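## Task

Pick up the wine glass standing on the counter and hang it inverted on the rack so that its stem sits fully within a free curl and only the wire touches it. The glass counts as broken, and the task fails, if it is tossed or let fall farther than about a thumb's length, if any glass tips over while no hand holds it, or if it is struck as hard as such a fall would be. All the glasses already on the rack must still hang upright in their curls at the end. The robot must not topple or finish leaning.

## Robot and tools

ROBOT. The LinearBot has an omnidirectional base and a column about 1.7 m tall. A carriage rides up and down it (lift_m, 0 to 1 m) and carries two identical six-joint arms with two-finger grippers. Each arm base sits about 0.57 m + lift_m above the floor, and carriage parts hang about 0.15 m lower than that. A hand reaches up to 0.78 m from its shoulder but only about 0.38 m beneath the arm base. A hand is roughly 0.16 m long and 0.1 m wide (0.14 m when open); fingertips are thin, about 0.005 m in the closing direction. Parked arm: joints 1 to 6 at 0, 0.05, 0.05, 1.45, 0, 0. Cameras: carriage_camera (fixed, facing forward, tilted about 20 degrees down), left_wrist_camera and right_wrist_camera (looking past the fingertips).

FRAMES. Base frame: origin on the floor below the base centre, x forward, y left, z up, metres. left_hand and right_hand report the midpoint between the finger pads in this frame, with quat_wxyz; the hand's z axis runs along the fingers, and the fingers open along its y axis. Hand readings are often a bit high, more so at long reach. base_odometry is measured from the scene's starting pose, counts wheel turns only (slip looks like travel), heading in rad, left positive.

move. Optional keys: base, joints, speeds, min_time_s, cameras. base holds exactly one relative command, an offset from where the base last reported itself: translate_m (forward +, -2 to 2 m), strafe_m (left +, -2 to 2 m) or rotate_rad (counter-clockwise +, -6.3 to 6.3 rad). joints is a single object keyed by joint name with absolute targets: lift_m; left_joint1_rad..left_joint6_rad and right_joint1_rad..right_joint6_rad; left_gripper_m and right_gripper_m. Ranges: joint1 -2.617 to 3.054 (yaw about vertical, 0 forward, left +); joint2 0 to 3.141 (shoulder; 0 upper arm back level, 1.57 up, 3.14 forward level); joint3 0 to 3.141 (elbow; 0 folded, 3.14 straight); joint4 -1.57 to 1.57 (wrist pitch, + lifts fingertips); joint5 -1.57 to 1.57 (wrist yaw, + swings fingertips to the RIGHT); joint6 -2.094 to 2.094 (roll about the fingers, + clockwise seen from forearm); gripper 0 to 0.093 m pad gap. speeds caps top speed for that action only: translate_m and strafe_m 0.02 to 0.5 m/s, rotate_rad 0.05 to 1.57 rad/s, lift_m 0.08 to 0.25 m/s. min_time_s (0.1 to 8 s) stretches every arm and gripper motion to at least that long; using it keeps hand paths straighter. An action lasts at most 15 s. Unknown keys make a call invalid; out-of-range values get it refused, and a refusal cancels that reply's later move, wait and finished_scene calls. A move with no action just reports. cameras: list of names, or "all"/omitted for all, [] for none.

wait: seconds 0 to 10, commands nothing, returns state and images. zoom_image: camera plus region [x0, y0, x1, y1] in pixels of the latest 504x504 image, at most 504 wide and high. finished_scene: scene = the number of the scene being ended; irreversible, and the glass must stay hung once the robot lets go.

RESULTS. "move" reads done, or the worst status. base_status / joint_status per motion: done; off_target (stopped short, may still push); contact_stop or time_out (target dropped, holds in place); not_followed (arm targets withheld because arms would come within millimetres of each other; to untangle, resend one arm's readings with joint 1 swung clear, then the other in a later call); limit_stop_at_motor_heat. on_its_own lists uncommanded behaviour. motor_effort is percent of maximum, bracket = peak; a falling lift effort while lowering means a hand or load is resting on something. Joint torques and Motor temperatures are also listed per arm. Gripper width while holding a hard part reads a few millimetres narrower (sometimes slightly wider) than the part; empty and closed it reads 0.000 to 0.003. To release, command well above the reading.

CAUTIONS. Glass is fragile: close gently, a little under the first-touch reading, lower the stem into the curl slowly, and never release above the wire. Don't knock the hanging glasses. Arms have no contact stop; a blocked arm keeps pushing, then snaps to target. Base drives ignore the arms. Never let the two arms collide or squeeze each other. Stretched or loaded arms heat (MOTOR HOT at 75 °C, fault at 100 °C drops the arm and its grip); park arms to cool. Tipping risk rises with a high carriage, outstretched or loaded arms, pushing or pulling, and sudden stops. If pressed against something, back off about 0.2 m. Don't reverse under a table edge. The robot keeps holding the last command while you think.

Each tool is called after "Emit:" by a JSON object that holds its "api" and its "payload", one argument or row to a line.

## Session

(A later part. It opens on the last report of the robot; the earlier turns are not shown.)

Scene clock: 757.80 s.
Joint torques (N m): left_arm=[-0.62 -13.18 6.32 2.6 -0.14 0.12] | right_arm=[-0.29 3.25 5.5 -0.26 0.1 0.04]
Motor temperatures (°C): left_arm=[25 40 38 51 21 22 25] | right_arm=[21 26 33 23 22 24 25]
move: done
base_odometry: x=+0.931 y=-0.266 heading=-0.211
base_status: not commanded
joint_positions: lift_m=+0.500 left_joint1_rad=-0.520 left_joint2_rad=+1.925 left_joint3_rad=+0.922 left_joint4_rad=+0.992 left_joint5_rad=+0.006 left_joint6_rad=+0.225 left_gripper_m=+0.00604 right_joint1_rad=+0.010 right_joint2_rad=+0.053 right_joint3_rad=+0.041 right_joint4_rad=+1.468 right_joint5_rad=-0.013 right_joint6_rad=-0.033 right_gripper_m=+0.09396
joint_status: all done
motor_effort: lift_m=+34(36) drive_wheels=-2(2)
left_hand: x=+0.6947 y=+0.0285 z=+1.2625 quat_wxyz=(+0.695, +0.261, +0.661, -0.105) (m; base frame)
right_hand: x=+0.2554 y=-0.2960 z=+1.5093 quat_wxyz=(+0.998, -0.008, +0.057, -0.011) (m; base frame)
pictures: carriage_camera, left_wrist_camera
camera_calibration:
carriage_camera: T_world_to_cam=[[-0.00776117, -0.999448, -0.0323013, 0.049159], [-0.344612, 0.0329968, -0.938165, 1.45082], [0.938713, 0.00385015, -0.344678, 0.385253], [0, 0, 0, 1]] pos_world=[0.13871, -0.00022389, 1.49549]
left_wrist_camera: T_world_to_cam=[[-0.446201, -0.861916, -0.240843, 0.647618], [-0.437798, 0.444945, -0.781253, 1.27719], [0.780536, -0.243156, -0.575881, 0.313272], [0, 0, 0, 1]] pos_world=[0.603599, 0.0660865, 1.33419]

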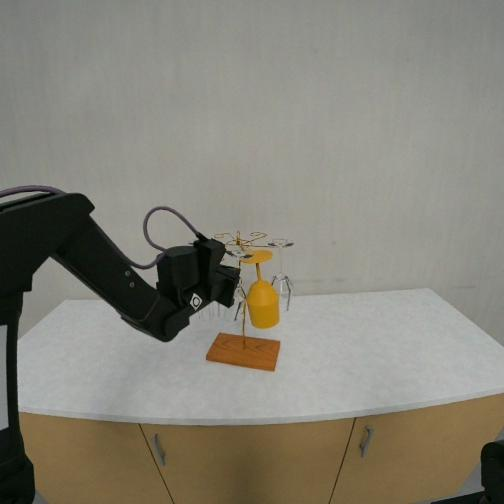

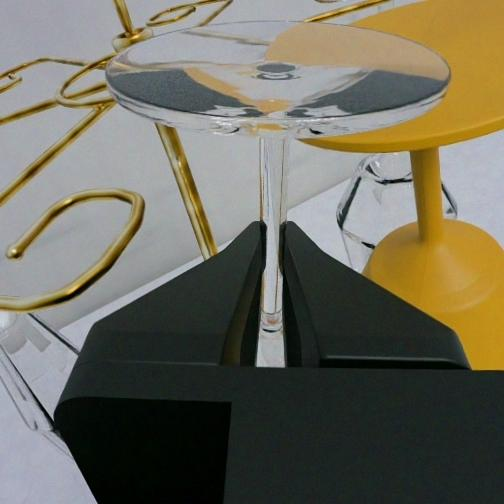

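Emit:
{"api": "move", "payload": {
  "joints": {"left_joint1_rad": -0.497},
  "min_time_s": 2.5,
  "cameras": ["carriage_camera", "left_wrist_camera"]
}}

Emit:
{"api": "zoom_image", "payload": {
  "camera": "carriage_camera",
  "region": [170, 230, 290, 350]
}}

Emit:
{"api": "zoom_image", "payload": {
  "camera": "left_wrist_camera",
  "region": [0, 110, 260, 320]
}}

Scene clock: 764.63 s.
Joint torques (N m): left_arm=[0.29 -13.26 6.39 2.6 -0.13 0.12] | right_arm=[-0.31 3.25 5.5 -0.26 0.1 0.04]
Motor temperatures (°C): left_arm=[25 40 38 51 21 22 25] | right_arm=[21 26 33 23 22 24 25]
move: done
base_odometry: x=+0.931 y=-0.266 heading=-0.211
base_status: not commanded
joint_positions: lift_m=+0.500 left_joint1_rad=-0.502 left_joint2_rad=+1.925 left_joint3_rad=+0.922 left_joint4_rad=+0.992 left_joint5_rad=+0.006 left_joint6_rad=+0.225 left_gripper_m=+0.00604 right_joint1_rad=+0.010 right_joint2_rad=+0.053 right_joint3_rad=+0.041 right_joint4_rad=+1.468 right_joint5_rad=-0.013 right_joint6_rad=-0.033 right_gripper_m=+0.09396
joint_status: all done
motor_effort: lift_m=+35(36) drive_wheels=-2(2)
left_hand: x=+0.6994 y=+0.0370 z=+1.2625 quat_wxyz=(+0.696, +0.255, +0.664, -0.099) (m; base frame)
right_hand: x=+0.2554 y=-0.2960 z=+1.5093 quat_wxyz=(+0.998, -0.008, +0.057, -0.011) (m; base frame)
pictures: carriage_camera, left_wrist_camera
camera_calibration:
carriage_camera: T_world_to_cam=[[-0.00776117, -0.999448, -0.0323013, 0.049159], [-0.344612, 0.0329968, -0.938165, 1.45082], [0.938713, 0.00385015, -0.344678, 0.385253], [0, 0, 0, 1]] pos_world=[0.13871, -0.00022389, 1.49549]
left_wrist_camera: T_world_to_cam=[[-0.430703, -0.869763, -0.240847, 0.646539], [-0.445652, 0.43703, -0.781281, 1.28134], [0.784786, -0.229166, -0.575842, 0.308044], [0, 0, 0, 1]] pos_world=[0.607751, 0.0729432, 1.33419]

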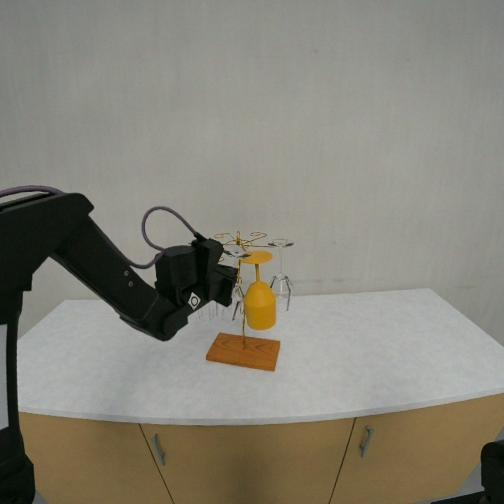

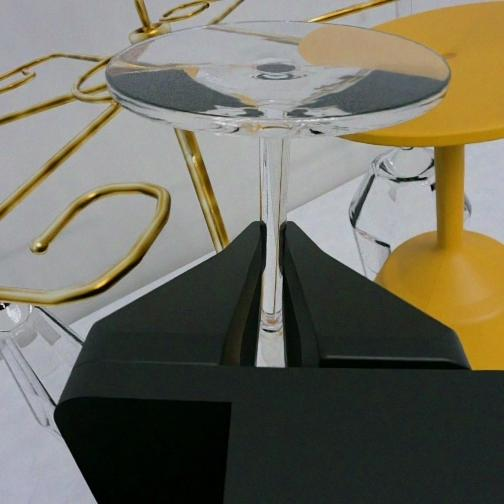

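Scaled by 4.200 from the camera's 504x504 image, which has a finer 720x720 frame.

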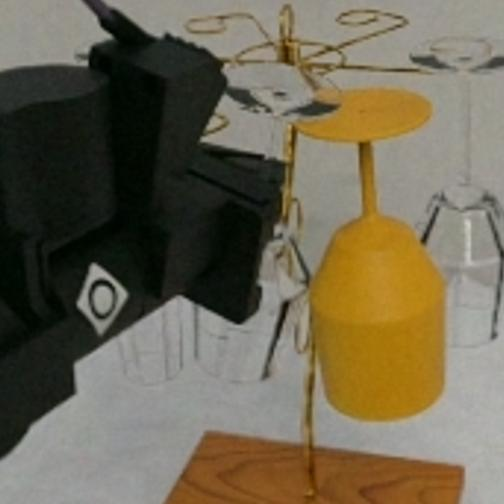

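Scaled by 1.938 from the camera's 504x504 image, which has a finer 720x720 frame.

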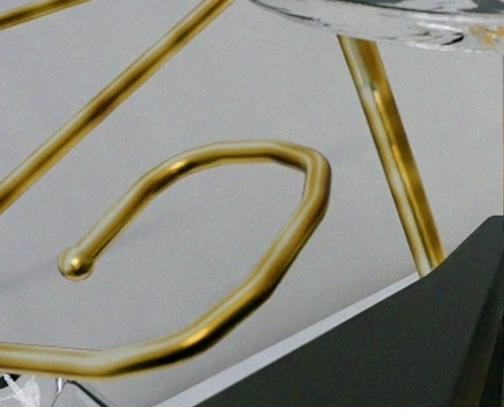

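Emit:
{"api": "move", "payload": {
  "joints": {"left_joint1_rad": -0.474, "left_joint2_rad": 1.874, "left_joint3_rad": 0.857, "left_joint4_rad": 1.06},
  "min_time_s": 2.5,
  "cameras": ["carriage_camera", "left_wrist_camera"]
}}

Emit:
{"api": "zoom_image", "payload": {
  "camera": "carriage_camera",
  "region": [170, 230, 290, 350]
}}

Emit:
{"api": "zoom_image", "payload": {
  "camera": "left_wrist_camera",
  "region": [0, 110, 260, 320]
}}

Scene clock: 854.97 s.
Joint torques (N m): left_arm=[0.38 -14.74 4.63 2.41 -0.15 0.11] | right_arm=[-0.31 3.25 5.5 -0.26 0.1 0.04]
Motor temperatures (°C): left_arm=[25 45 35 53 21 22 25] | right_arm=[21 26 33 22 22 24 25]
move: done
base_odometry: x=+0.931 y=-0.266 heading=-0.211
base_status: not commanded
joint_positions: lift_m=+0.500 left_joint1_rad=-0.480 left_joint2_rad=+1.912 left_joint3_rad=+0.867 left_joint4_rad=+1.034 left_joint5_rad=+0.006 left_joint6_rad=+0.225 left_gripper_m=+0.00604 right_joint1_rad=+0.010 right_joint2_rad=+0.053 right_joint3_rad=+0.041 right_joint4_rad=+1.468 right_joint5_rad=-0.013 right_joint6_rad=-0.033 right_gripper_m=+0.09396
joint_status: all done
motor_effort: lift_m=+34(36) drive_wheels=-2(2)
left_hand: x=+0.6956 y=+0.0525 z=+1.2560 quat_wxyz=(+0.697, +0.247, +0.667, -0.091) (m; base frame)
right_hand: x=+0.2554 y=-0.2960 z=+1.5093 quat_wxyz=(+0.998, -0.008, +0.057, -0.011) (m; base frame)
pictures: carriage_camera, left_wrist_camera
camera_calibration:
carriage_camera: T_world_to_cam=[[-0.00776117, -0.999448, -0.0323013, 0.049159], [-0.344612, 0.0329968, -0.938165, 1.45082], [0.938713, 0.00385015, -0.344678, 0.385253], [0, 0, 0, 1]] pos_world=[0.13871, -0.00022389, 1.49549]
left_wrist_camera: T_world_to_cam=[[-0.411495, -0.879025, -0.240802, 0.643903], [-0.455561, 0.427209, -0.780998, 1.27487], [0.78939, -0.211677, -0.576244, 0.307272], [0, 0, 0, 1]] pos_world=[0.603188, 0.0864128, 1.32779]

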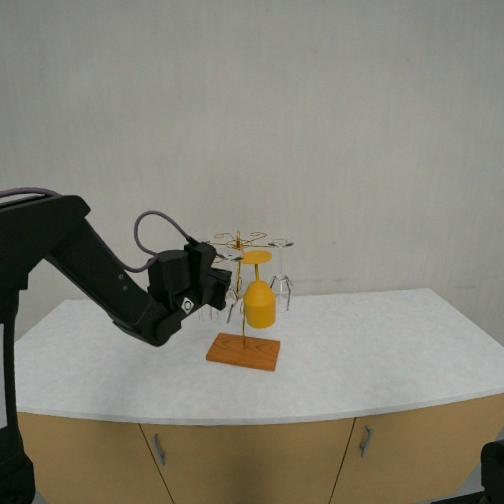

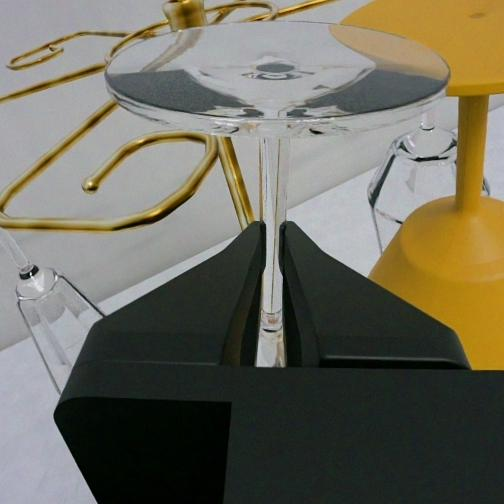

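Scaled by 4.200 from the camera's 504x504 image, which has a finer 720x720 frame.

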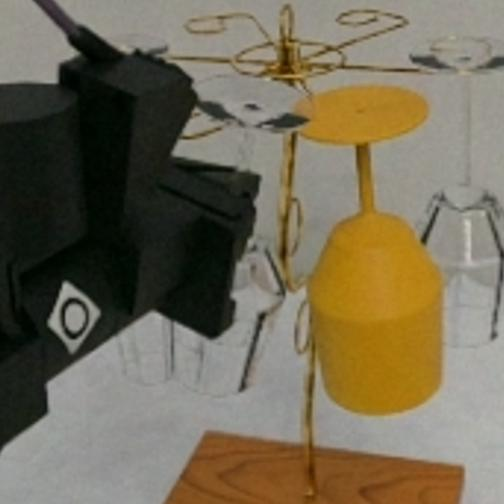

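Scaled by 1.938 from the camera's 504x504 image, which has a finer 720x720 frame.

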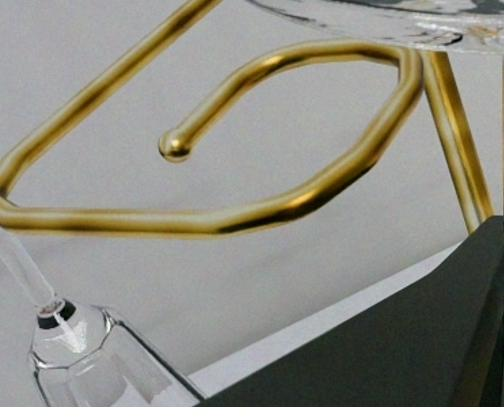

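Emit:
{"api": "move", "payload": {
  "joints": {"left_joint1_rad": -0.468, "left_joint2_rad": 2.088, "left_joint3_rad": 0.91, "left_joint4_rad": 1.45},
  "min_time_s": 3,
  "cameras": ["carriage_camera", "left_wrist_camera"]
}}

Emit:
{"api": "zoom_image", "payload": {
  "camera": "carriage_camera",
  "region": [170, 230, 290, 350]
}}

Emit:
{"api": "zoom_image", "payload": {
  "camera": "left_wrist_camera",
  "region": [0, 70, 300, 320]
}}

Scene clock: 878.87 s.
Joint torques (N m): left_arm=[0.32 -11.56 7.47 2.52 -0.15 0.13] | right_arm=[-0.31 3.25 5.5 -0.26 0.1 0.04]
Motor temperatures (°C): left_arm=[25 49 34 54 21 22 25] | right_arm=[21 26 33 22 22 24 25]
move: off_target
base_odometry: x=+0.931 y=-0.266 heading=-0.211
base_status: not commanded
joint_positions: lift_m=+0.500 left_joint1_rad=-0.473 left_joint2_rad=+2.086 left_joint3_rad=+0.877 left_joint4_rad=+1.403 left_joint5_rad=+0.006 left_joint6_rad=+0.225 left_gripper_m=+0.00604 right_joint1_rad=+0.010 right_joint2_rad=+0.053 right_joint3_rad=+0.041 right_joint4_rad=+1.468 right_joint5_rad=-0.013 right_joint6_rad=-0.033 right_gripper_m=+0.09396
joint_status: left_joint4_rad off_target (ended at +1.403, target +1.450); the others done
motor_effort: lift_m=+35(36) drive_wheels=-2(2)
left_hand: x=+0.7019 y=+0.0534 z=+1.2616 quat_wxyz=(+0.766, +0.219, +0.596, -0.097) (m; base frame)
right_hand: x=+0.2554 y=-0.2960 z=+1.5093 quat_wxyz=(+0.998, -0.008, +0.057, -0.011) (m; base frame)
pictures: carriage_camera, left_wrist_camera
camera_calibration:
carriage_camera: T_world_to_cam=[[-0.00776117, -0.999448, -0.0323013, 0.049159], [-0.344612, 0.0329968, -0.938165, 1.45082], [0.938713, 0.00385015, -0.344678, 0.385253], [0, 0, 0, 1]] pos_world=[0.13871, -0.00022389, 1.49549]
left_wrist_camera: T_world_to_cam=[[-0.362442, -0.903832, -0.227427, 0.598601], [-0.305194, 0.345662, -0.887341, 1.3147], [0.880621, -0.2522, -0.401127, 0.0230295], [0, 0, 0, 1]] pos_world=[0.597916, 0.0924026, 1.31196]

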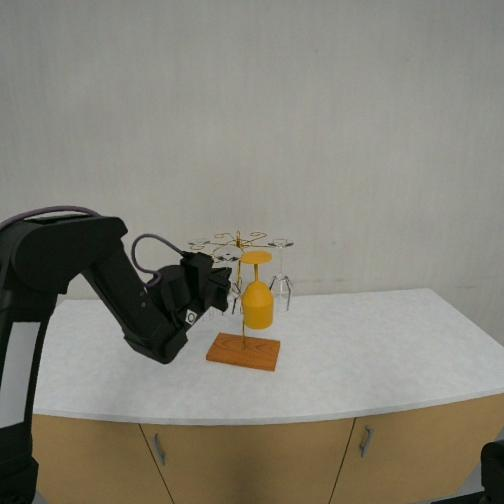

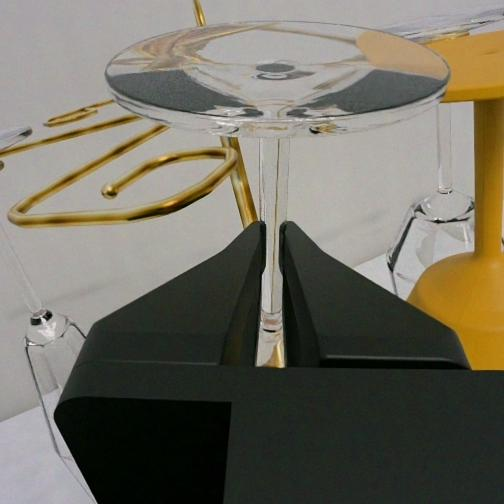

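Scaled by 4.200 from the camera's 504x504 image, which has a finer 720x720 frame.

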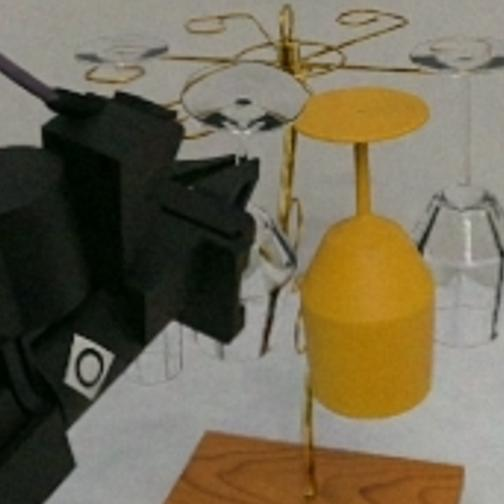

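Scaled by 1.680 from the camera's 504x504 image, which has a finer 720x720 frame.

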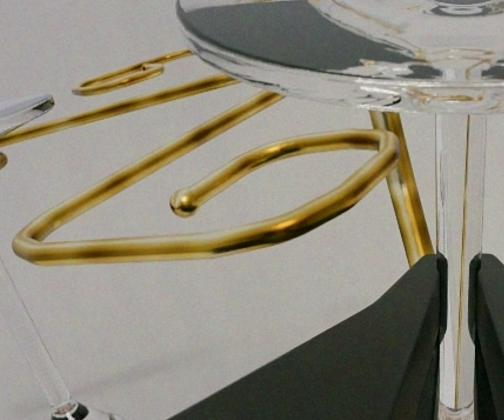

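Emit:
{"api": "move", "payload": {
  "joints": {"left_joint2_rad": 2.1, "left_joint3_rad": 0.943, "left_joint4_rad": 1.43},
  "min_time_s": 1.5,
  "cameras": ["carriage_camera", "left_wrist_camera"]
}}

Emit:
{"api": "zoom_image", "payload": {
  "camera": "left_wrist_camera",
  "region": [0, 70, 300, 320]
}}

Scene clock: 902.20 s.
Joint torques (N m): left_arm=[0.36 -11.84 7.65 2.36 -0.15 0.11] | right_arm=[-0.31 3.25 5.49 -0.26 0.1 0.04]
Motor temperatures (°C): left_arm=[25 48 35 52 21 22 25] | right_arm=[21 26 33 22 22 24 25]
move: done
base_odometry: x=+0.931 y=-0.266 heading=-0.211
base_status: not commanded
joint_positions: lift_m=+0.500 left_joint1_rad=-0.473 left_joint2_rad=+2.098 left_joint3_rad=+0.910 left_joint4_rad=+1.399 left_joint5_rad=+0.006 left_joint6_rad=+0.225 left_gripper_m=+0.00604 right_joint1_rad=+0.010 right_joint2_rad=+0.053 right_joint3_rad=+0.041 right_joint4_rad=+1.468 right_joint5_rad=-0.013 right_joint6_rad=-0.033 right_gripper_m=+0.09396
joint_status: all done
motor_effort: lift_m=+32(36) drive_wheels=-2(2)
left_hand: x=+0.7074 y=+0.0506 z=+1.2671 quat_wxyz=(+0.772, +0.217, +0.590, -0.098) (m; base frame)
right_hand: x=+0.2554 y=-0.2960 z=+1.5093 quat_wxyz=(+0.998, -0.008, +0.057, -0.011) (m; base frame)
pictures: carriage_camera, left_wrist_camera
camera_calibration:
carriage_camera: T_world_to_cam=[[-0.00776117, -0.999448, -0.0323013, 0.049159], [-0.344612, 0.0329968, -0.938165, 1.45082], [0.938713, 0.00385015, -0.344678, 0.385253], [0, 0, 0, 1]] pos_world=[0.13871, -0.00022389, 1.49549]
left_wrist_camera: T_world_to_cam=[[-0.359, -0.905582, -0.22592, 0.594982], [-0.291896, 0.33885, -0.894415, 1.32209], [0.886519, -0.25515, -0.385983, -0.00367085], [0, 0, 0, 1]] pos_world=[0.602766, 0.0898775, 1.3155]

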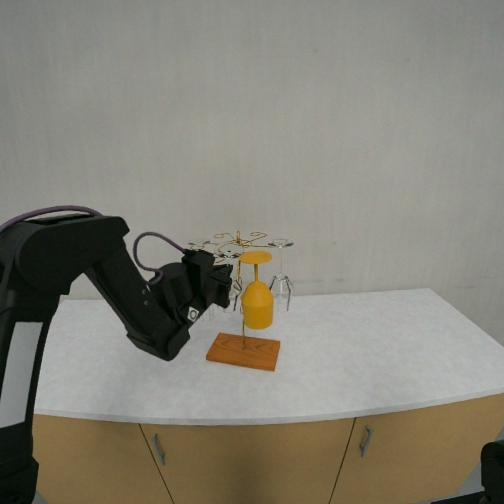

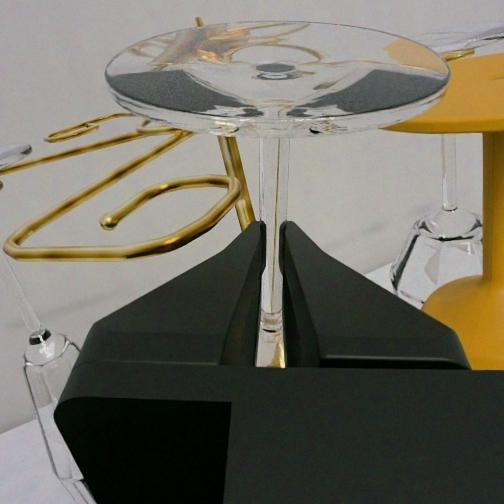

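Scaled by 1.680 from the camera's 504x504 image, which has a finer 720x720 frame.

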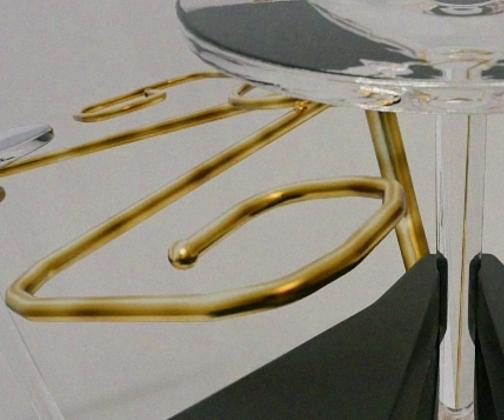

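Emit:
{"api": "move", "payload": {
  "joints": {"lift_m": 0.493},
  "speeds": {"lift_m": 0.08},
  "cameras": []
}}

Emit:
{"api": "move", "payload": {
  "joints": {"left_joint1_rad": -0.455},
  "min_time_s": 1.5,
  "cameras": ["carriage_camera", "left_wrist_camera"]
}}

Emit:
{"api": "zoom_image", "payload": {
  "camera": "left_wrist_camera",
  "region": [0, 70, 300, 320]
}}

Emit:
{"api": "zoom_image", "payload": {
  "camera": "carriage_camera",
  "region": [170, 230, 290, 350]
}}

Scene clock: 907.97 s.
Joint torques (N m): left_arm=[0.36 -12.38 7.32 2.37 -0.14 0.1] | right_arm=[-0.31 3.25 5.5 -0.26 0.11 0.04]
Motor temperatures (°C): left_arm=[25 47 35 52 21 22 25] | right_arm=[21 26 33 22 22 24 25]
move: done
base_odometry: x=+0.931 y=-0.266 heading=-0.211
base_status: not commanded
joint_positions: lift_m=+0.493 left_joint1_rad=-0.473 left_joint2_rad=+2.104 left_joint3_rad=+0.915 left_joint4_rad=+1.398 left_joint5_rad=+0.006 left_joint6_rad=+0.225 left_gripper_m=+0.00604 right_joint1_rad=+0.010 right_joint2_rad=+0.053 right_joint3_rad=+0.041 right_joint4_rad=+1.468 right_joint5_rad=-0.013 right_joint6_rad=-0.033 right_gripper_m=+0.09396
joint_status: all done
motor_effort: lift_m=+34(36) drive_wheels=-2(2)
left_hand: x=+0.7085 y=+0.0500 z=+1.2587 quat_wxyz=(+0.771, +0.217, +0.591, -0.098) (m; base frame)
right_hand: x=+0.2554 y=-0.2960 z=+1.5023 quat_wxyz=(+0.998, -0.008, +0.057, -0.011) (m; base frame)
pictures: none
No camera images: "cameras" was empty.

Scene clock: 909.77 s.
Joint torques (N m): left_arm=[0.43 -12.49 7.16 2.36 -0.17 0.12] | right_arm=[-0.31 3.25 5.5 -0.26 0.1 0.04]
Motor temperatures (°C): left_arm=[25 47 35 52 21 22 25] | right_arm=[21 26 33 22 22 24 25]
move: done
base_odometry: x=+0.931 y=-0.266 heading=-0.211
base_status: not commanded
joint_positions: lift_m=+0.493 left_joint1_rad=-0.460 left_joint2_rad=+2.104 left_joint3_rad=+0.915 left_joint4_rad=+1.398 left_joint5_rad=+0.006 left_joint6_rad=+0.225 left_gripper_m=+0.00604 right_joint1_rad=+0.010 right_joint2_rad=+0.053 right_joint3_rad=+0.041 right_joint4_rad=+1.468 right_joint5_rad=-0.013 right_joint6_rad=-0.033 right_gripper_m=+0.09396
joint_status: all done
motor_effort: lift_m=+34(35) drive_wheels=-2(2)
left_hand: x=+0.7116 y=+0.0561 z=+1.2587 quat_wxyz=(+0.771, +0.214, +0.592, -0.093) (m; base frame)
right_hand: x=+0.2554 y=-0.2960 z=+1.5023 quat_wxyz=(+0.998, -0.008, +0.057, -0.011) (m; base frame)
pictures: carriage_camera, left_wrist_camera
camera_calibration:
carriage_camera: T_world_to_cam=[[-0.00776117, -0.999448, -0.0323013, 0.0489329], [-0.344612, 0.0329968, -0.938165, 1.44426], [0.938713, 0.00385015, -0.344678, 0.382841], [0, 0, 0, 1]] pos_world=[0.13871, -0.00022389, 1.48849]
left_wrist_camera: T_world_to_cam=[[-0.348174, -0.909853, -0.225703, 0.591935], [-0.29809, 0.335728, -0.893548, 1.31745], [0.888773, -0.243831, -0.38811, -0.00879015], [0, 0, 0, 1]] pos_world=[0.606627, 0.0941263, 1.30739]

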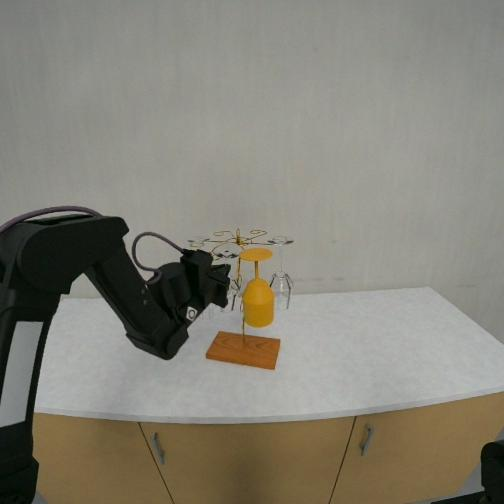

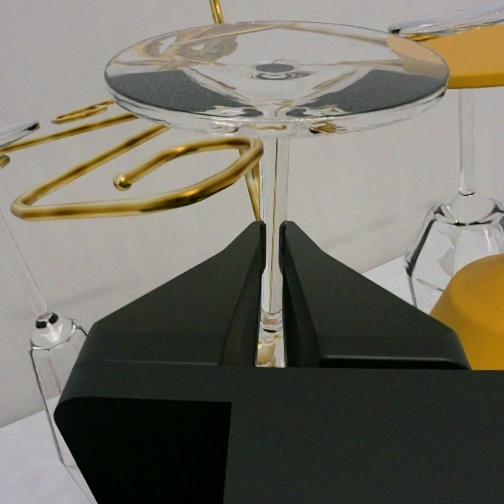

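Scaled by 1.680 from the camera's 504x504 image, which has a finer 720x720 frame.

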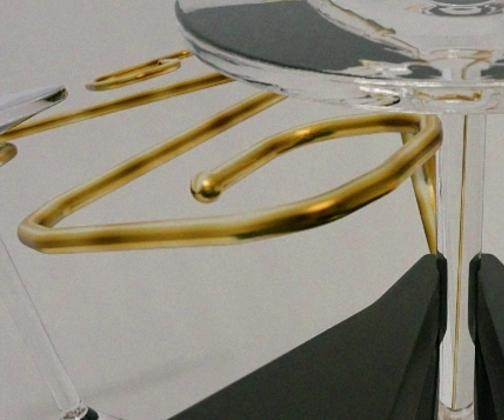

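Scaled by 4.200 from the camera's 504x504 image, which has a finer 720x720 frame.

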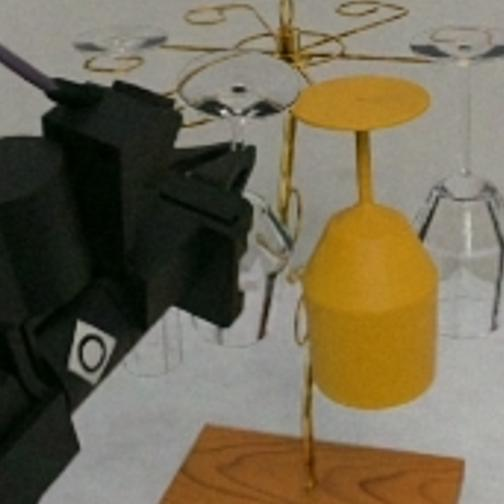

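Emit:
{"api": "move", "payload": {
  "joints": {"left_joint1_rad": -0.434},
  "min_time_s": 1.5,
  "cameras": ["carriage_camera", "left_wrist_camera"]
}}

Emit:
{"api": "zoom_image", "payload": {
  "camera": "left_wrist_camera",
  "region": [0, 70, 300, 320]
}}

Emit:
{"api": "zoom_image", "payload": {
  "camera": "carriage_camera",
  "region": [170, 230, 290, 350]
}}

Scene clock: 918.57 s.
Joint torques (N m): left_arm=[1.25 -12.41 7.24 2.37 -0.19 0.1] | right_arm=[-0.31 3.23 5.5 -0.26 0.1 0.04]
Motor temperatures (°C): left_arm=[25 46 35 51 21 22 25] | right_arm=[21 26 33 22 22 24 25]
move: done
base_odometry: x=+0.931 y=-0.266 heading=-0.211
base_status: not commanded
joint_positions: lift_m=+0.493 left_joint1_rad=-0.449 left_joint2_rad=+2.104 left_joint3_rad=+0.915 left_joint4_rad=+1.398 left_joint5_rad=+0.010 left_joint6_rad=+0.227 left_gripper_m=+0.00604 right_joint1_rad=+0.010 right_joint2_rad=+0.053 right_joint3_rad=+0.041 right_joint4_rad=+1.468 right_joint5_rad=-0.013 right_joint6_rad=-0.033 right_gripper_m=+0.09396
joint_status: all done
motor_effort: lift_m=+35(36) drive_wheels=-2(2)
left_hand: x=+0.7140 y=+0.0610 z=+1.2587 quat_wxyz=(+0.772, +0.213, +0.593, -0.089) (m; base frame)
right_hand: x=+0.2554 y=-0.2960 z=+1.5023 quat_wxyz=(+0.998, -0.008, +0.057, -0.011) (m; base frame)
pictures: carriage_camera, left_wrist_camera
camera_calibration:
carriage_camera: T_world_to_cam=[[-0.00776117, -0.999448, -0.0323013, 0.0489329], [-0.344612, 0.0329968, -0.938165, 1.44426], [0.938713, 0.00385015, -0.344678, 0.382841], [0, 0, 0, 1]] pos_world=[0.13871, -0.00022389, 1.48849]
left_wrist_camera: T_world_to_cam=[[-0.341011, -0.911787, -0.228813, 0.596085], [-0.29939, 0.336067, -0.892986, 1.31666], [0.89111, -0.236013, -0.387583, -0.0125077], [0, 0, 0, 1]] pos_world=[0.608612, 0.0980638, 1.3073]

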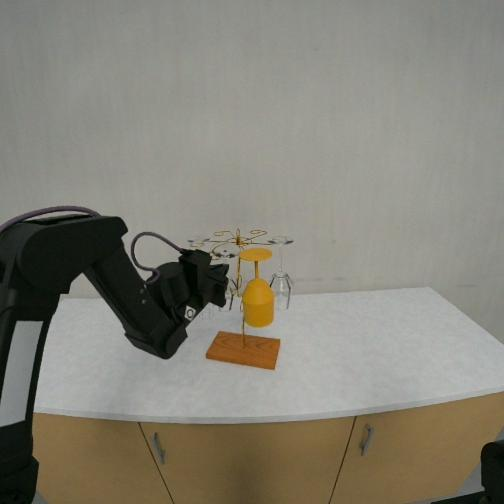

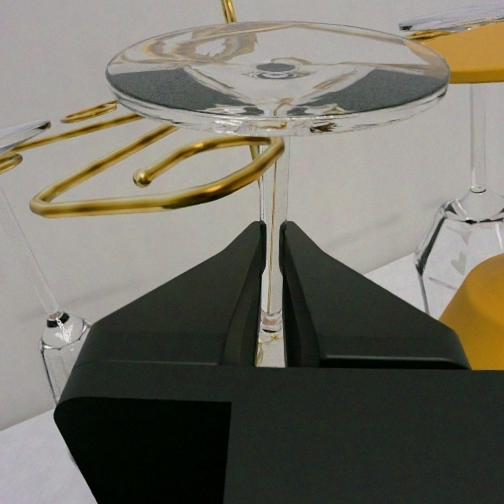

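Scaled by 1.680 from the camera's 504x504 image, which has a finer 720x720 frame.

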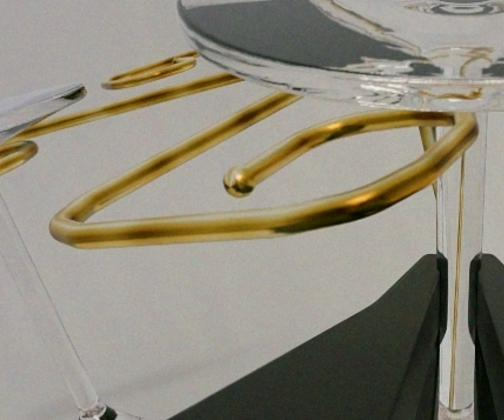

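Scaled by 4.200 from the camera's 504x504 image, which has a finer 720x720 frame.

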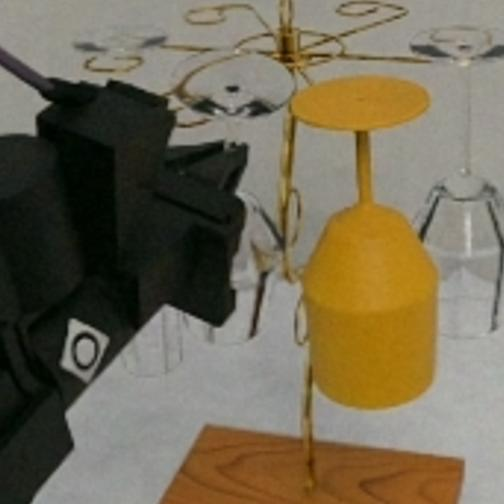

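Emit:
{"api": "move", "payload": {
  "joints": {"left_joint1_rad": -0.464},
  "min_time_s": 1,
  "cameras": ["left_wrist_camera"]
}}

Emit:
{"api": "zoom_image", "payload": {
  "camera": "left_wrist_camera",
  "region": [150, 90, 350, 240]
}}

Scene clock: 1014.93 s.
Joint torques (N m): left_arm=[-0.36 -12.34 7.2 2.36 -0.2 0.09] | right_arm=[-0.31 3.25 5.49 -0.26 0.1 0.04]
Motor temperatures (°C): left_arm=[25 47 34 51 21 22 25] | right_arm=[21 26 33 22 22 24 25]
move: done
base_odometry: x=+0.931 y=-0.266 heading=-0.211
base_status: not commanded
joint_positions: lift_m=+0.493 left_joint1_rad=-0.459 left_joint2_rad=+2.104 left_joint3_rad=+0.915 left_joint4_rad=+1.398 left_joint5_rad=+0.010 left_joint6_rad=+0.228 left_gripper_m=+0.00604 right_joint1_rad=+0.010 right_joint2_rad=+0.053 right_joint3_rad=+0.041 right_joint4_rad=+1.468 right_joint5_rad=-0.013 right_joint6_rad=-0.033 right_gripper_m=+0.09396
joint_status: all done
motor_effort: lift_m=+33(36) drive_wheels=-2(2)
left_hand: x=+0.7116 y=+0.0561 z=+1.2587 quat_wxyz=(+0.771, +0.216, +0.591, -0.093) (m; base frame)
right_hand: x=+0.2554 y=-0.2960 z=+1.5023 quat_wxyz=(+0.998, -0.008, +0.057, -0.011) (m; base frame)
pictures: left_wrist_camera
camera_calibration:
left_wrist_camera: T_world_to_cam=[[-0.349931, -0.908303, -0.229205, 0.59751], [-0.295879, 0.339315, -0.892928, 1.31485], [0.888822, -0.244646, -0.387485, -0.00957956], [0, 0, 0, 1]] pos_world=[0.606638, 0.0942283, 1.30731]

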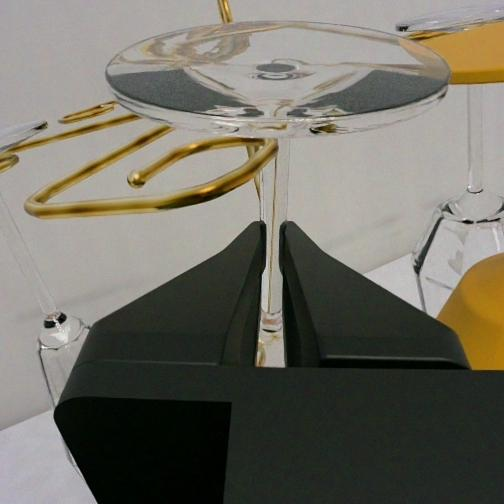

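Scaled by 2.520 from the camera's 504x504 image, which has a finer 720x720 frame.

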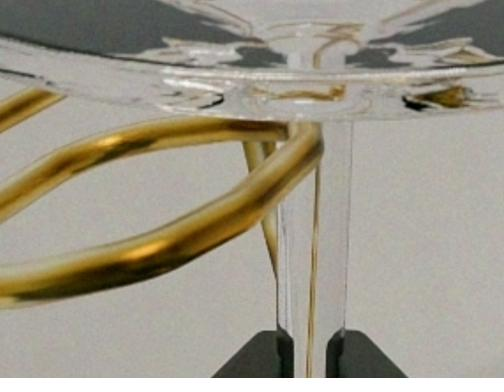

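Emit:
{"api": "move", "payload": {
  "joints": {"lift_m": 0.503},
  "speeds": {"lift_m": 0.08},
  "cameras": ["carriage_camera", "left_wrist_camera"]
}}

Emit:
{"api": "zoom_image", "payload": {
  "camera": "left_wrist_camera",
  "region": [0, 90, 350, 340]
}}

Emit:
{"api": "zoom_image", "payload": {
  "camera": "carriage_camera",
  "region": [170, 230, 290, 350]
}}

Scene clock: 1021.13 s.
Joint torques (N m): left_arm=[-0.43 -12.75 7.08 2.36 -0.2 0.1] | right_arm=[-0.31 3.19 5.53 -0.25 0.1 0.04]
Motor temperatures (°C): left_arm=[25 47 34 51 21 22 25] | right_arm=[21 26 33 22 22 24 25]
move: done
base_odometry: x=+0.931 y=-0.266 heading=-0.211
base_status: not commanded
joint_positions: lift_m=+0.503 left_joint1_rad=-0.459 left_joint2_rad=+2.107 left_joint3_rad=+0.918 left_joint4_rad=+1.396 left_joint5_rad=+0.010 left_joint6_rad=+0.228 left_gripper_m=+0.00604 right_joint1_rad=+0.010 right_joint2_rad=+0.053 right_joint3_rad=+0.041 right_joint4_rad=+1.468 right_joint5_rad=-0.013 right_joint6_rad=-0.033 right_gripper_m=+0.09396
joint_status: all done
motor_effort: lift_m=+38(45) drive_wheels=-2(2)
left_hand: x=+0.7123 y=+0.0558 z=+1.2674 quat_wxyz=(+0.771, +0.216, +0.592, -0.093) (m; base frame)
right_hand: x=+0.2554 y=-0.2960 z=+1.5120 quat_wxyz=(+0.998, -0.008, +0.057, -0.011) (m; base frame)
pictures: carriage_camera, left_wrist_camera
camera_calibration:
carriage_camera: T_world_to_cam=[[-0.00776117, -0.999448, -0.0323013, 0.0492462], [-0.344612, 0.0329968, -0.938165, 1.45336], [0.938713, 0.00385015, -0.344678, 0.386184], [0, 0, 0, 1]] pos_world=[0.13871, -0.00022389, 1.49819]
left_wrist_camera: T_world_to_cam=[[-0.350368, -0.908083, -0.229405, 0.600053], [-0.297367, 0.340109, -0.892131, 1.32297], [0.888152, -0.244357, -0.389198, -0.00414919], [0, 0, 0, 1]] pos_world=[0.607333, 0.093931, 1.3163]

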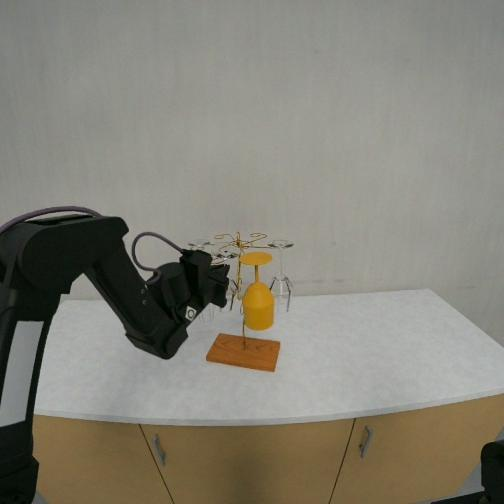

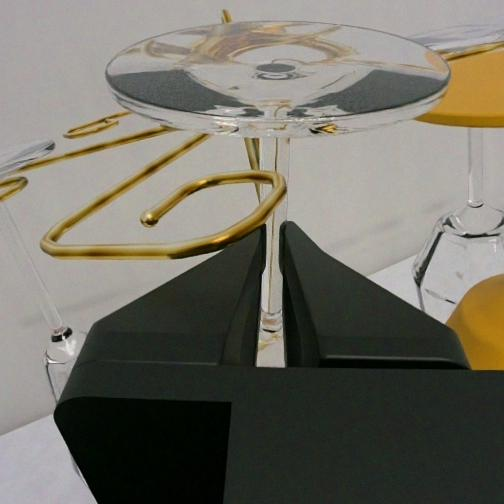

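Scaled by 1.440 from the camera's 504x504 image, which has a finer 720x720 frame.

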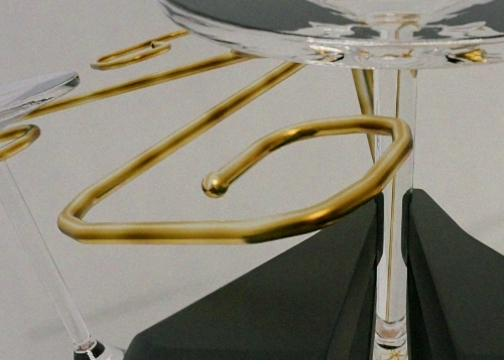

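Scaled by 4.200 from the camera's 504x504 image, which has a finer 720x720 frame.

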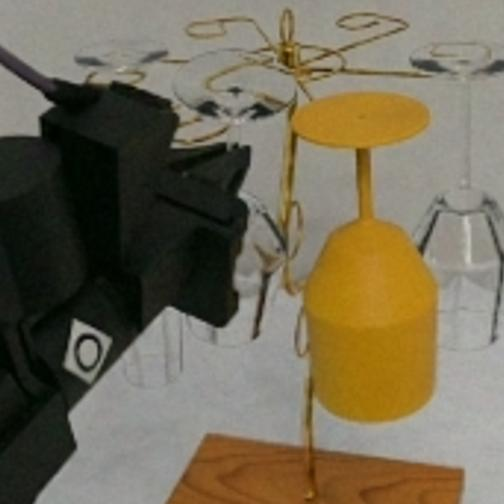

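Emit:
{"api": "move", "payload": {
  "joints": {"left_joint2_rad": 2.116, "left_joint3_rad": 0.972, "left_joint4_rad": 1.42},
  "min_time_s": 1,
  "cameras": ["left_wrist_camera"]
}}

Emit:
{"api": "zoom_image", "payload": {
  "camera": "left_wrist_camera",
  "region": [0, 90, 350, 340]
}}

Scene clock: 1035.87 s.
Joint torques (N m): left_arm=[-0.51 -12 7.71 2.32 -0.22 0.08] | right_arm=[-0.31 3.25 5.49 -0.26 0.1 0.04]
Motor temperatures (°C): left_arm=[25 51 35 52 21 22 25] | right_arm=[21 26 33 22 22 24 25]
move: done
base_odometry: x=+0.931 y=-0.266 heading=-0.211
base_status: not commanded
joint_positions: lift_m=+0.503 left_joint1_rad=-0.459 left_joint2_rad=+2.115 left_joint3_rad=+0.939 left_joint4_rad=+1.389 left_joint5_rad=+0.010 left_joint6_rad=+0.228 left_gripper_m=+0.00604 right_joint1_rad=+0.010 right_joint2_rad=+0.053 right_joint3_rad=+0.041 right_joint4_rad=+1.468 right_joint5_rad=-0.013 right_joint6_rad=-0.033 right_gripper_m=+0.09396
joint_status: all done
motor_effort: lift_m=+39(40) drive_wheels=-2(2)
left_hand: x=+0.7160 y=+0.0540 z=+1.2698 quat_wxyz=(+0.773, +0.215, +0.590, -0.093) (m; base frame)
right_hand: x=+0.2554 y=-0.2960 z=+1.5120 quat_wxyz=(+0.998, -0.008, +0.057, -0.011) (m; base frame)
pictures: left_wrist_camera
camera_calibration:
left_wrist_camera: T_world_to_cam=[[-0.349124, -0.908707, -0.228831, 0.598634], [-0.292474, 0.337665, -0.894674, 1.32668], [0.890265, -0.245425, -0.38366, -0.0154262], [0, 0, 0, 1]] pos_world=[0.610751, 0.0922219, 1.31802]

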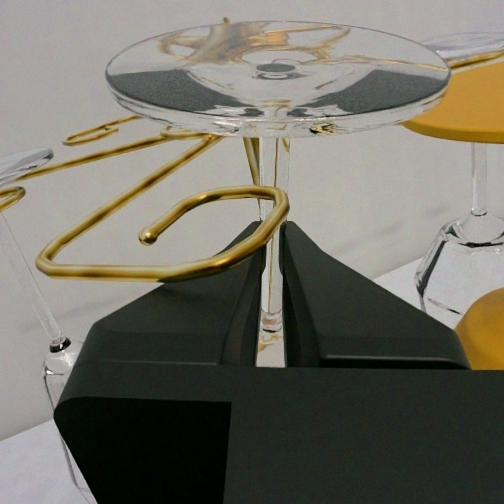

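Scaled by 1.440 from the camera's 504x504 image, which has a finer 720x720 frame.

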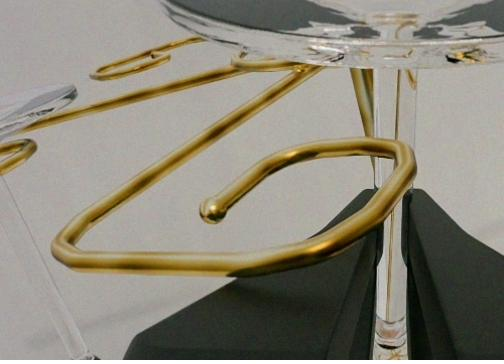

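Emit:
{"api": "move", "payload": {
  "joints": {"left_joint1_rad": -0.438},
  "min_time_s": 1.5,
  "cameras": ["carriage_camera", "left_wrist_camera"]
}}

Emit:
{"api": "zoom_image", "payload": {
  "camera": "left_wrist_camera",
  "region": [0, 90, 350, 340]
}}

Emit:
{"api": "zoom_image", "payload": {
  "camera": "carriage_camera",
  "region": [170, 230, 290, 350]
}}

Scene clock: 1046.77 s.
Joint torques (N m): left_arm=[0.4 -12.04 7.75 2.35 -0.19 0.1] | right_arm=[-0.31 3.25 5.5 -0.26 0.1 0.04]
Motor temperatures (°C): left_arm=[25 50 36 53 21 22 25] | right_arm=[21 26 33 22 22 24 25]
move: done
base_odometry: x=+0.931 y=-0.266 heading=-0.211
base_status: not commanded
joint_positions: lift_m=+0.503 left_joint1_rad=-0.443 left_joint2_rad=+2.115 left_joint3_rad=+0.939 left_joint4_rad=+1.389 left_joint5_rad=+0.010 left_joint6_rad=+0.228 left_gripper_m=+0.00604 right_joint1_rad=+0.010 right_joint2_rad=+0.053 right_joint3_rad=+0.041 right_joint4_rad=+1.468 right_joint5_rad=-0.013 right_joint6_rad=-0.033 right_gripper_m=+0.09396
joint_status: all done
motor_effort: lift_m=+38(40) drive_wheels=-2(2)
left_hand: x=+0.7198 y=+0.0617 z=+1.2697 quat_wxyz=(+0.773, +0.211, +0.592, -0.087) (m; base frame)
right_hand: x=+0.2554 y=-0.2960 z=+1.5120 quat_wxyz=(+0.998, -0.008, +0.057, -0.011) (m; base frame)
pictures: carriage_camera, left_wrist_camera
camera_calibration:
carriage_camera: T_world_to_cam=[[-0.00776117, -0.999448, -0.0323013, 0.0492462], [-0.344612, 0.0329968, -0.938165, 1.45336], [0.938713, 0.00385015, -0.344678, 0.386184], [0, 0, 0, 1]] pos_world=[0.13871, -0.00022389, 1.49819]
left_wrist_camera: T_world_to_cam=[[-0.334938, -0.914022, -0.228866, 0.597044], [-0.298082, 0.333207, -0.894494, 1.32927], [0.893848, -0.231379, -0.384057, -0.0199207], [0, 0, 0, 1]] pos_world=[0.61401, 0.098181, 1.31801]

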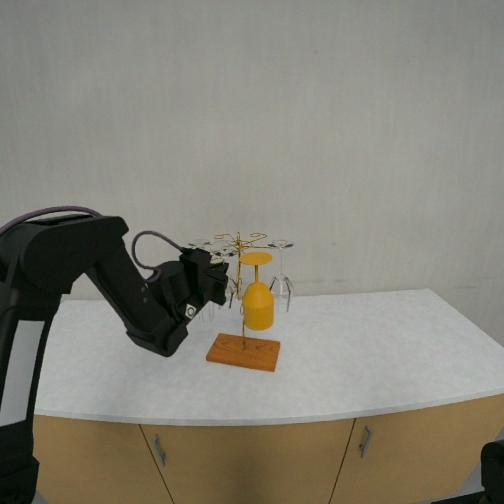

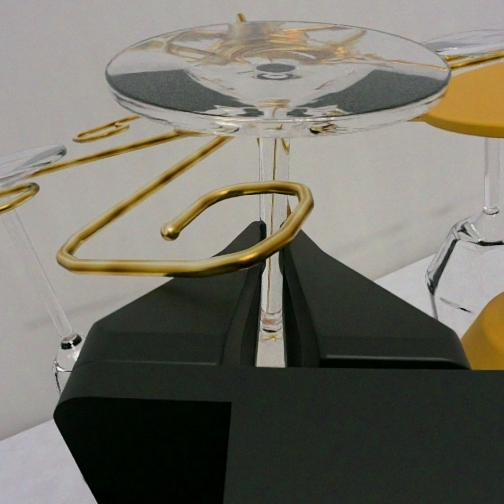

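Scaled by 1.440 from the camera's 504x504 image, which has a finer 720x720 frame.

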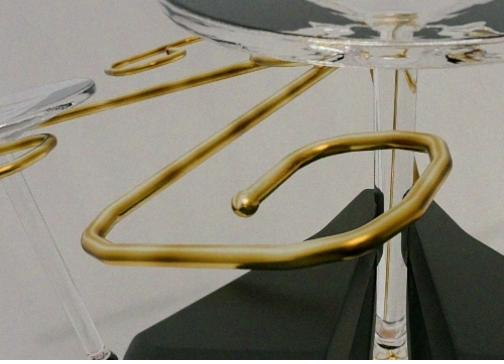

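Scaled by 4.200 from the camera's 504x504 image, which has a finer 720x720 frame.

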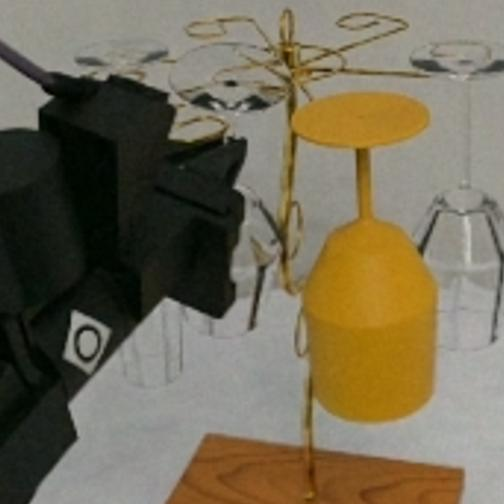

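Emit:
{"api": "move", "payload": {
  "joints": {"left_joint1_rad": -0.402},
  "min_time_s": 2,
  "cameras": ["carriage_camera", "left_wrist_camera"]
}}

Emit:
{"api": "zoom_image", "payload": {
  "camera": "left_wrist_camera",
  "region": [0, 90, 350, 340]
}}

Emit:
{"api": "zoom_image", "payload": {
  "camera": "carriage_camera",
  "region": [170, 230, 290, 350]
}}

Scene clock: 1059.37 s.
Joint torques (N m): left_arm=[0.36 -11.96 7.71 2.35 -0.19 0.1] | right_arm=[-0.31 3.23 5.5 -0.26 0.1 0.04]
Motor temperatures (°C): left_arm=[25 50 36 54 21 22 25] | right_arm=[21 26 33 22 22 24 25]
move: done
base_odometry: x=+0.931 y=-0.266 heading=-0.211
base_status: not commanded
joint_positions: lift_m=+0.503 left_joint1_rad=-0.407 left_joint2_rad=+2.115 left_joint3_rad=+0.939 left_joint4_rad=+1.388 left_joint5_rad=+0.010 left_joint6_rad=+0.228 left_gripper_m=+0.00604 right_joint1_rad=+0.010 right_joint2_rad=+0.053 right_joint3_rad=+0.041 right_joint4_rad=+1.468 right_joint5_rad=-0.013 right_joint6_rad=-0.033 right_gripper_m=+0.09396
joint_status: all done
motor_effort: lift_m=+38(41) drive_wheels=-2(2)
left_hand: x=+0.7280 y=+0.0797 z=+1.2697 quat_wxyz=(+0.775, +0.200, +0.596, -0.073) (m; base frame)
right_hand: x=+0.2554 y=-0.2960 z=+1.5120 quat_wxyz=(+0.998, -0.008, +0.057, -0.011) (m; base frame)
pictures: carriage_camera, left_wrist_camera
camera_calibration:
carriage_camera: T_world_to_cam=[[-0.00776117, -0.999448, -0.0323013, 0.0492462], [-0.344612, 0.0329968, -0.938165, 1.45336], [0.938713, 0.00385015, -0.344678, 0.386184], [0, 0, 0, 1]] pos_world=[0.13871, -0.00022389, 1.49819]
left_wrist_camera: T_world_to_cam=[[-0.301666, -0.925525, -0.228914, 0.593069], [-0.310232, 0.322321, -0.894352, 1.3351], [0.901528, -0.198779, -0.384361, -0.0309601], [0, 0, 0, 1]] pos_world=[0.621013, 0.112414, 1.31791]

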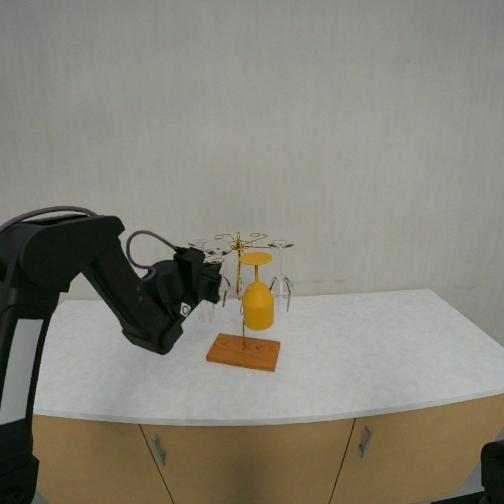

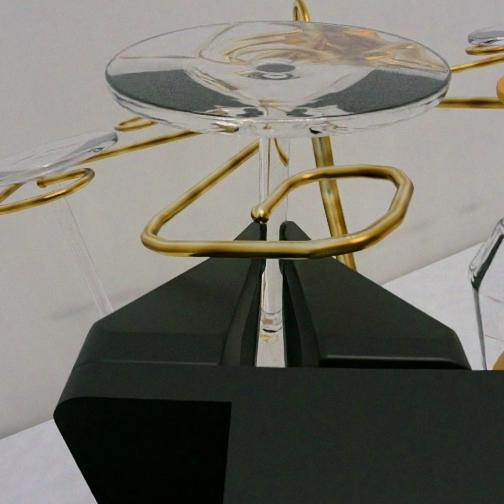

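Scaled by 1.440 from the camera's 504x504 image, which has a finer 720x720 frame.

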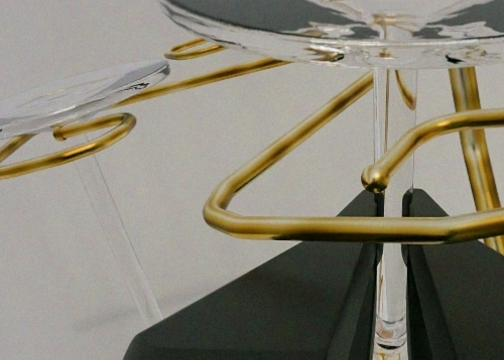

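Scaled by 4.200 from the camera's 504x504 image, which has a finer 720x720 frame.

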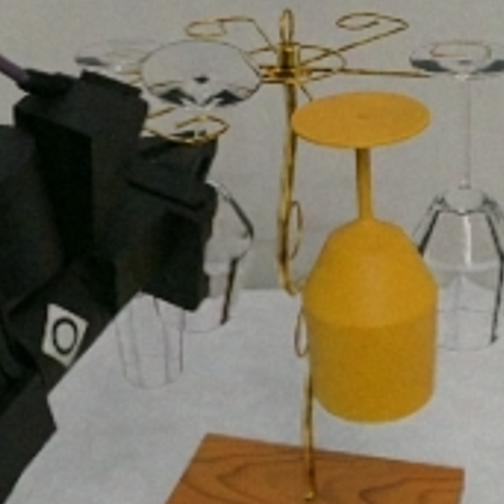

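Emit:
{"api": "move", "payload": {
  "joints": {"left_joint1_rad": -0.386},
  "min_time_s": 1.5,
  "cameras": ["left_wrist_camera"]
}}

Emit:
{"api": "zoom_image", "payload": {
  "camera": "left_wrist_camera",
  "region": [100, 90, 450, 340]
}}

Scene clock: 1075.23 s.
Joint torques (N m): left_arm=[0.43 -11.96 7.87 2.33 -0.18 0.09] | right_arm=[-0.29 3.25 5.5 -0.26 0.1 0.04]
Motor temperatures (°C): left_arm=[25 49 36 54 21 22 25] | right_arm=[21 26 33 22 22 24 25]
move: done
base_odometry: x=+0.931 y=-0.266 heading=-0.211
base_status: not commanded
joint_positions: lift_m=+0.503 left_joint1_rad=-0.391 left_joint2_rad=+2.115 left_joint3_rad=+0.939 left_joint4_rad=+1.388 left_joint5_rad=+0.010 left_joint6_rad=+0.228 left_gripper_m=+0.00604 right_joint1_rad=+0.010 right_joint2_rad=+0.053 right_joint3_rad=+0.041 right_joint4_rad=+1.468 right_joint5_rad=-0.013 right_joint6_rad=-0.033 right_gripper_m=+0.09396
joint_status: all done
motor_effort: lift_m=+39(40) drive_wheels=-2(2)
left_hand: x=+0.7314 y=+0.0876 z=+1.2697 quat_wxyz=(+0.775, +0.195, +0.597, -0.067) (m; base frame)
right_hand: x=+0.2554 y=-0.2960 z=+1.5120 quat_wxyz=(+0.998, -0.008, +0.057, -0.011) (m; base frame)
pictures: left_wrist_camera
camera_calibration:
left_wrist_camera: T_world_to_cam=[[-0.287136, -0.930137, -0.228908, 0.591196], [-0.315248, 0.317419, -0.894351, 1.33768], [0.904528, -0.184638, -0.384367, -0.0358344], [0, 0, 0, 1]] pos_world=[0.62387, 0.11867, 1.31791]

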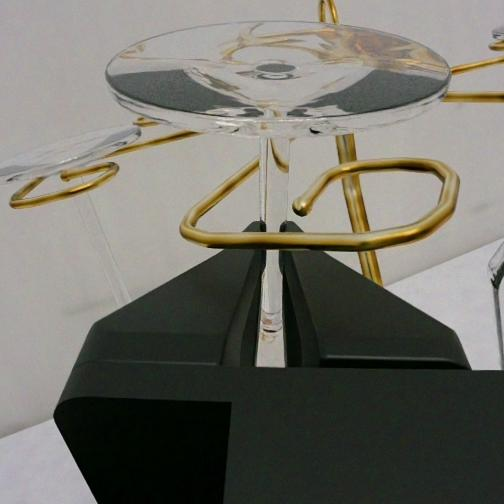

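Scaled by 1.440 from the camera's 504x504 image, which has a finer 720x720 frame.

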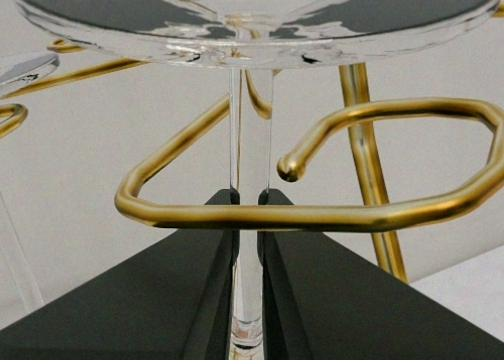

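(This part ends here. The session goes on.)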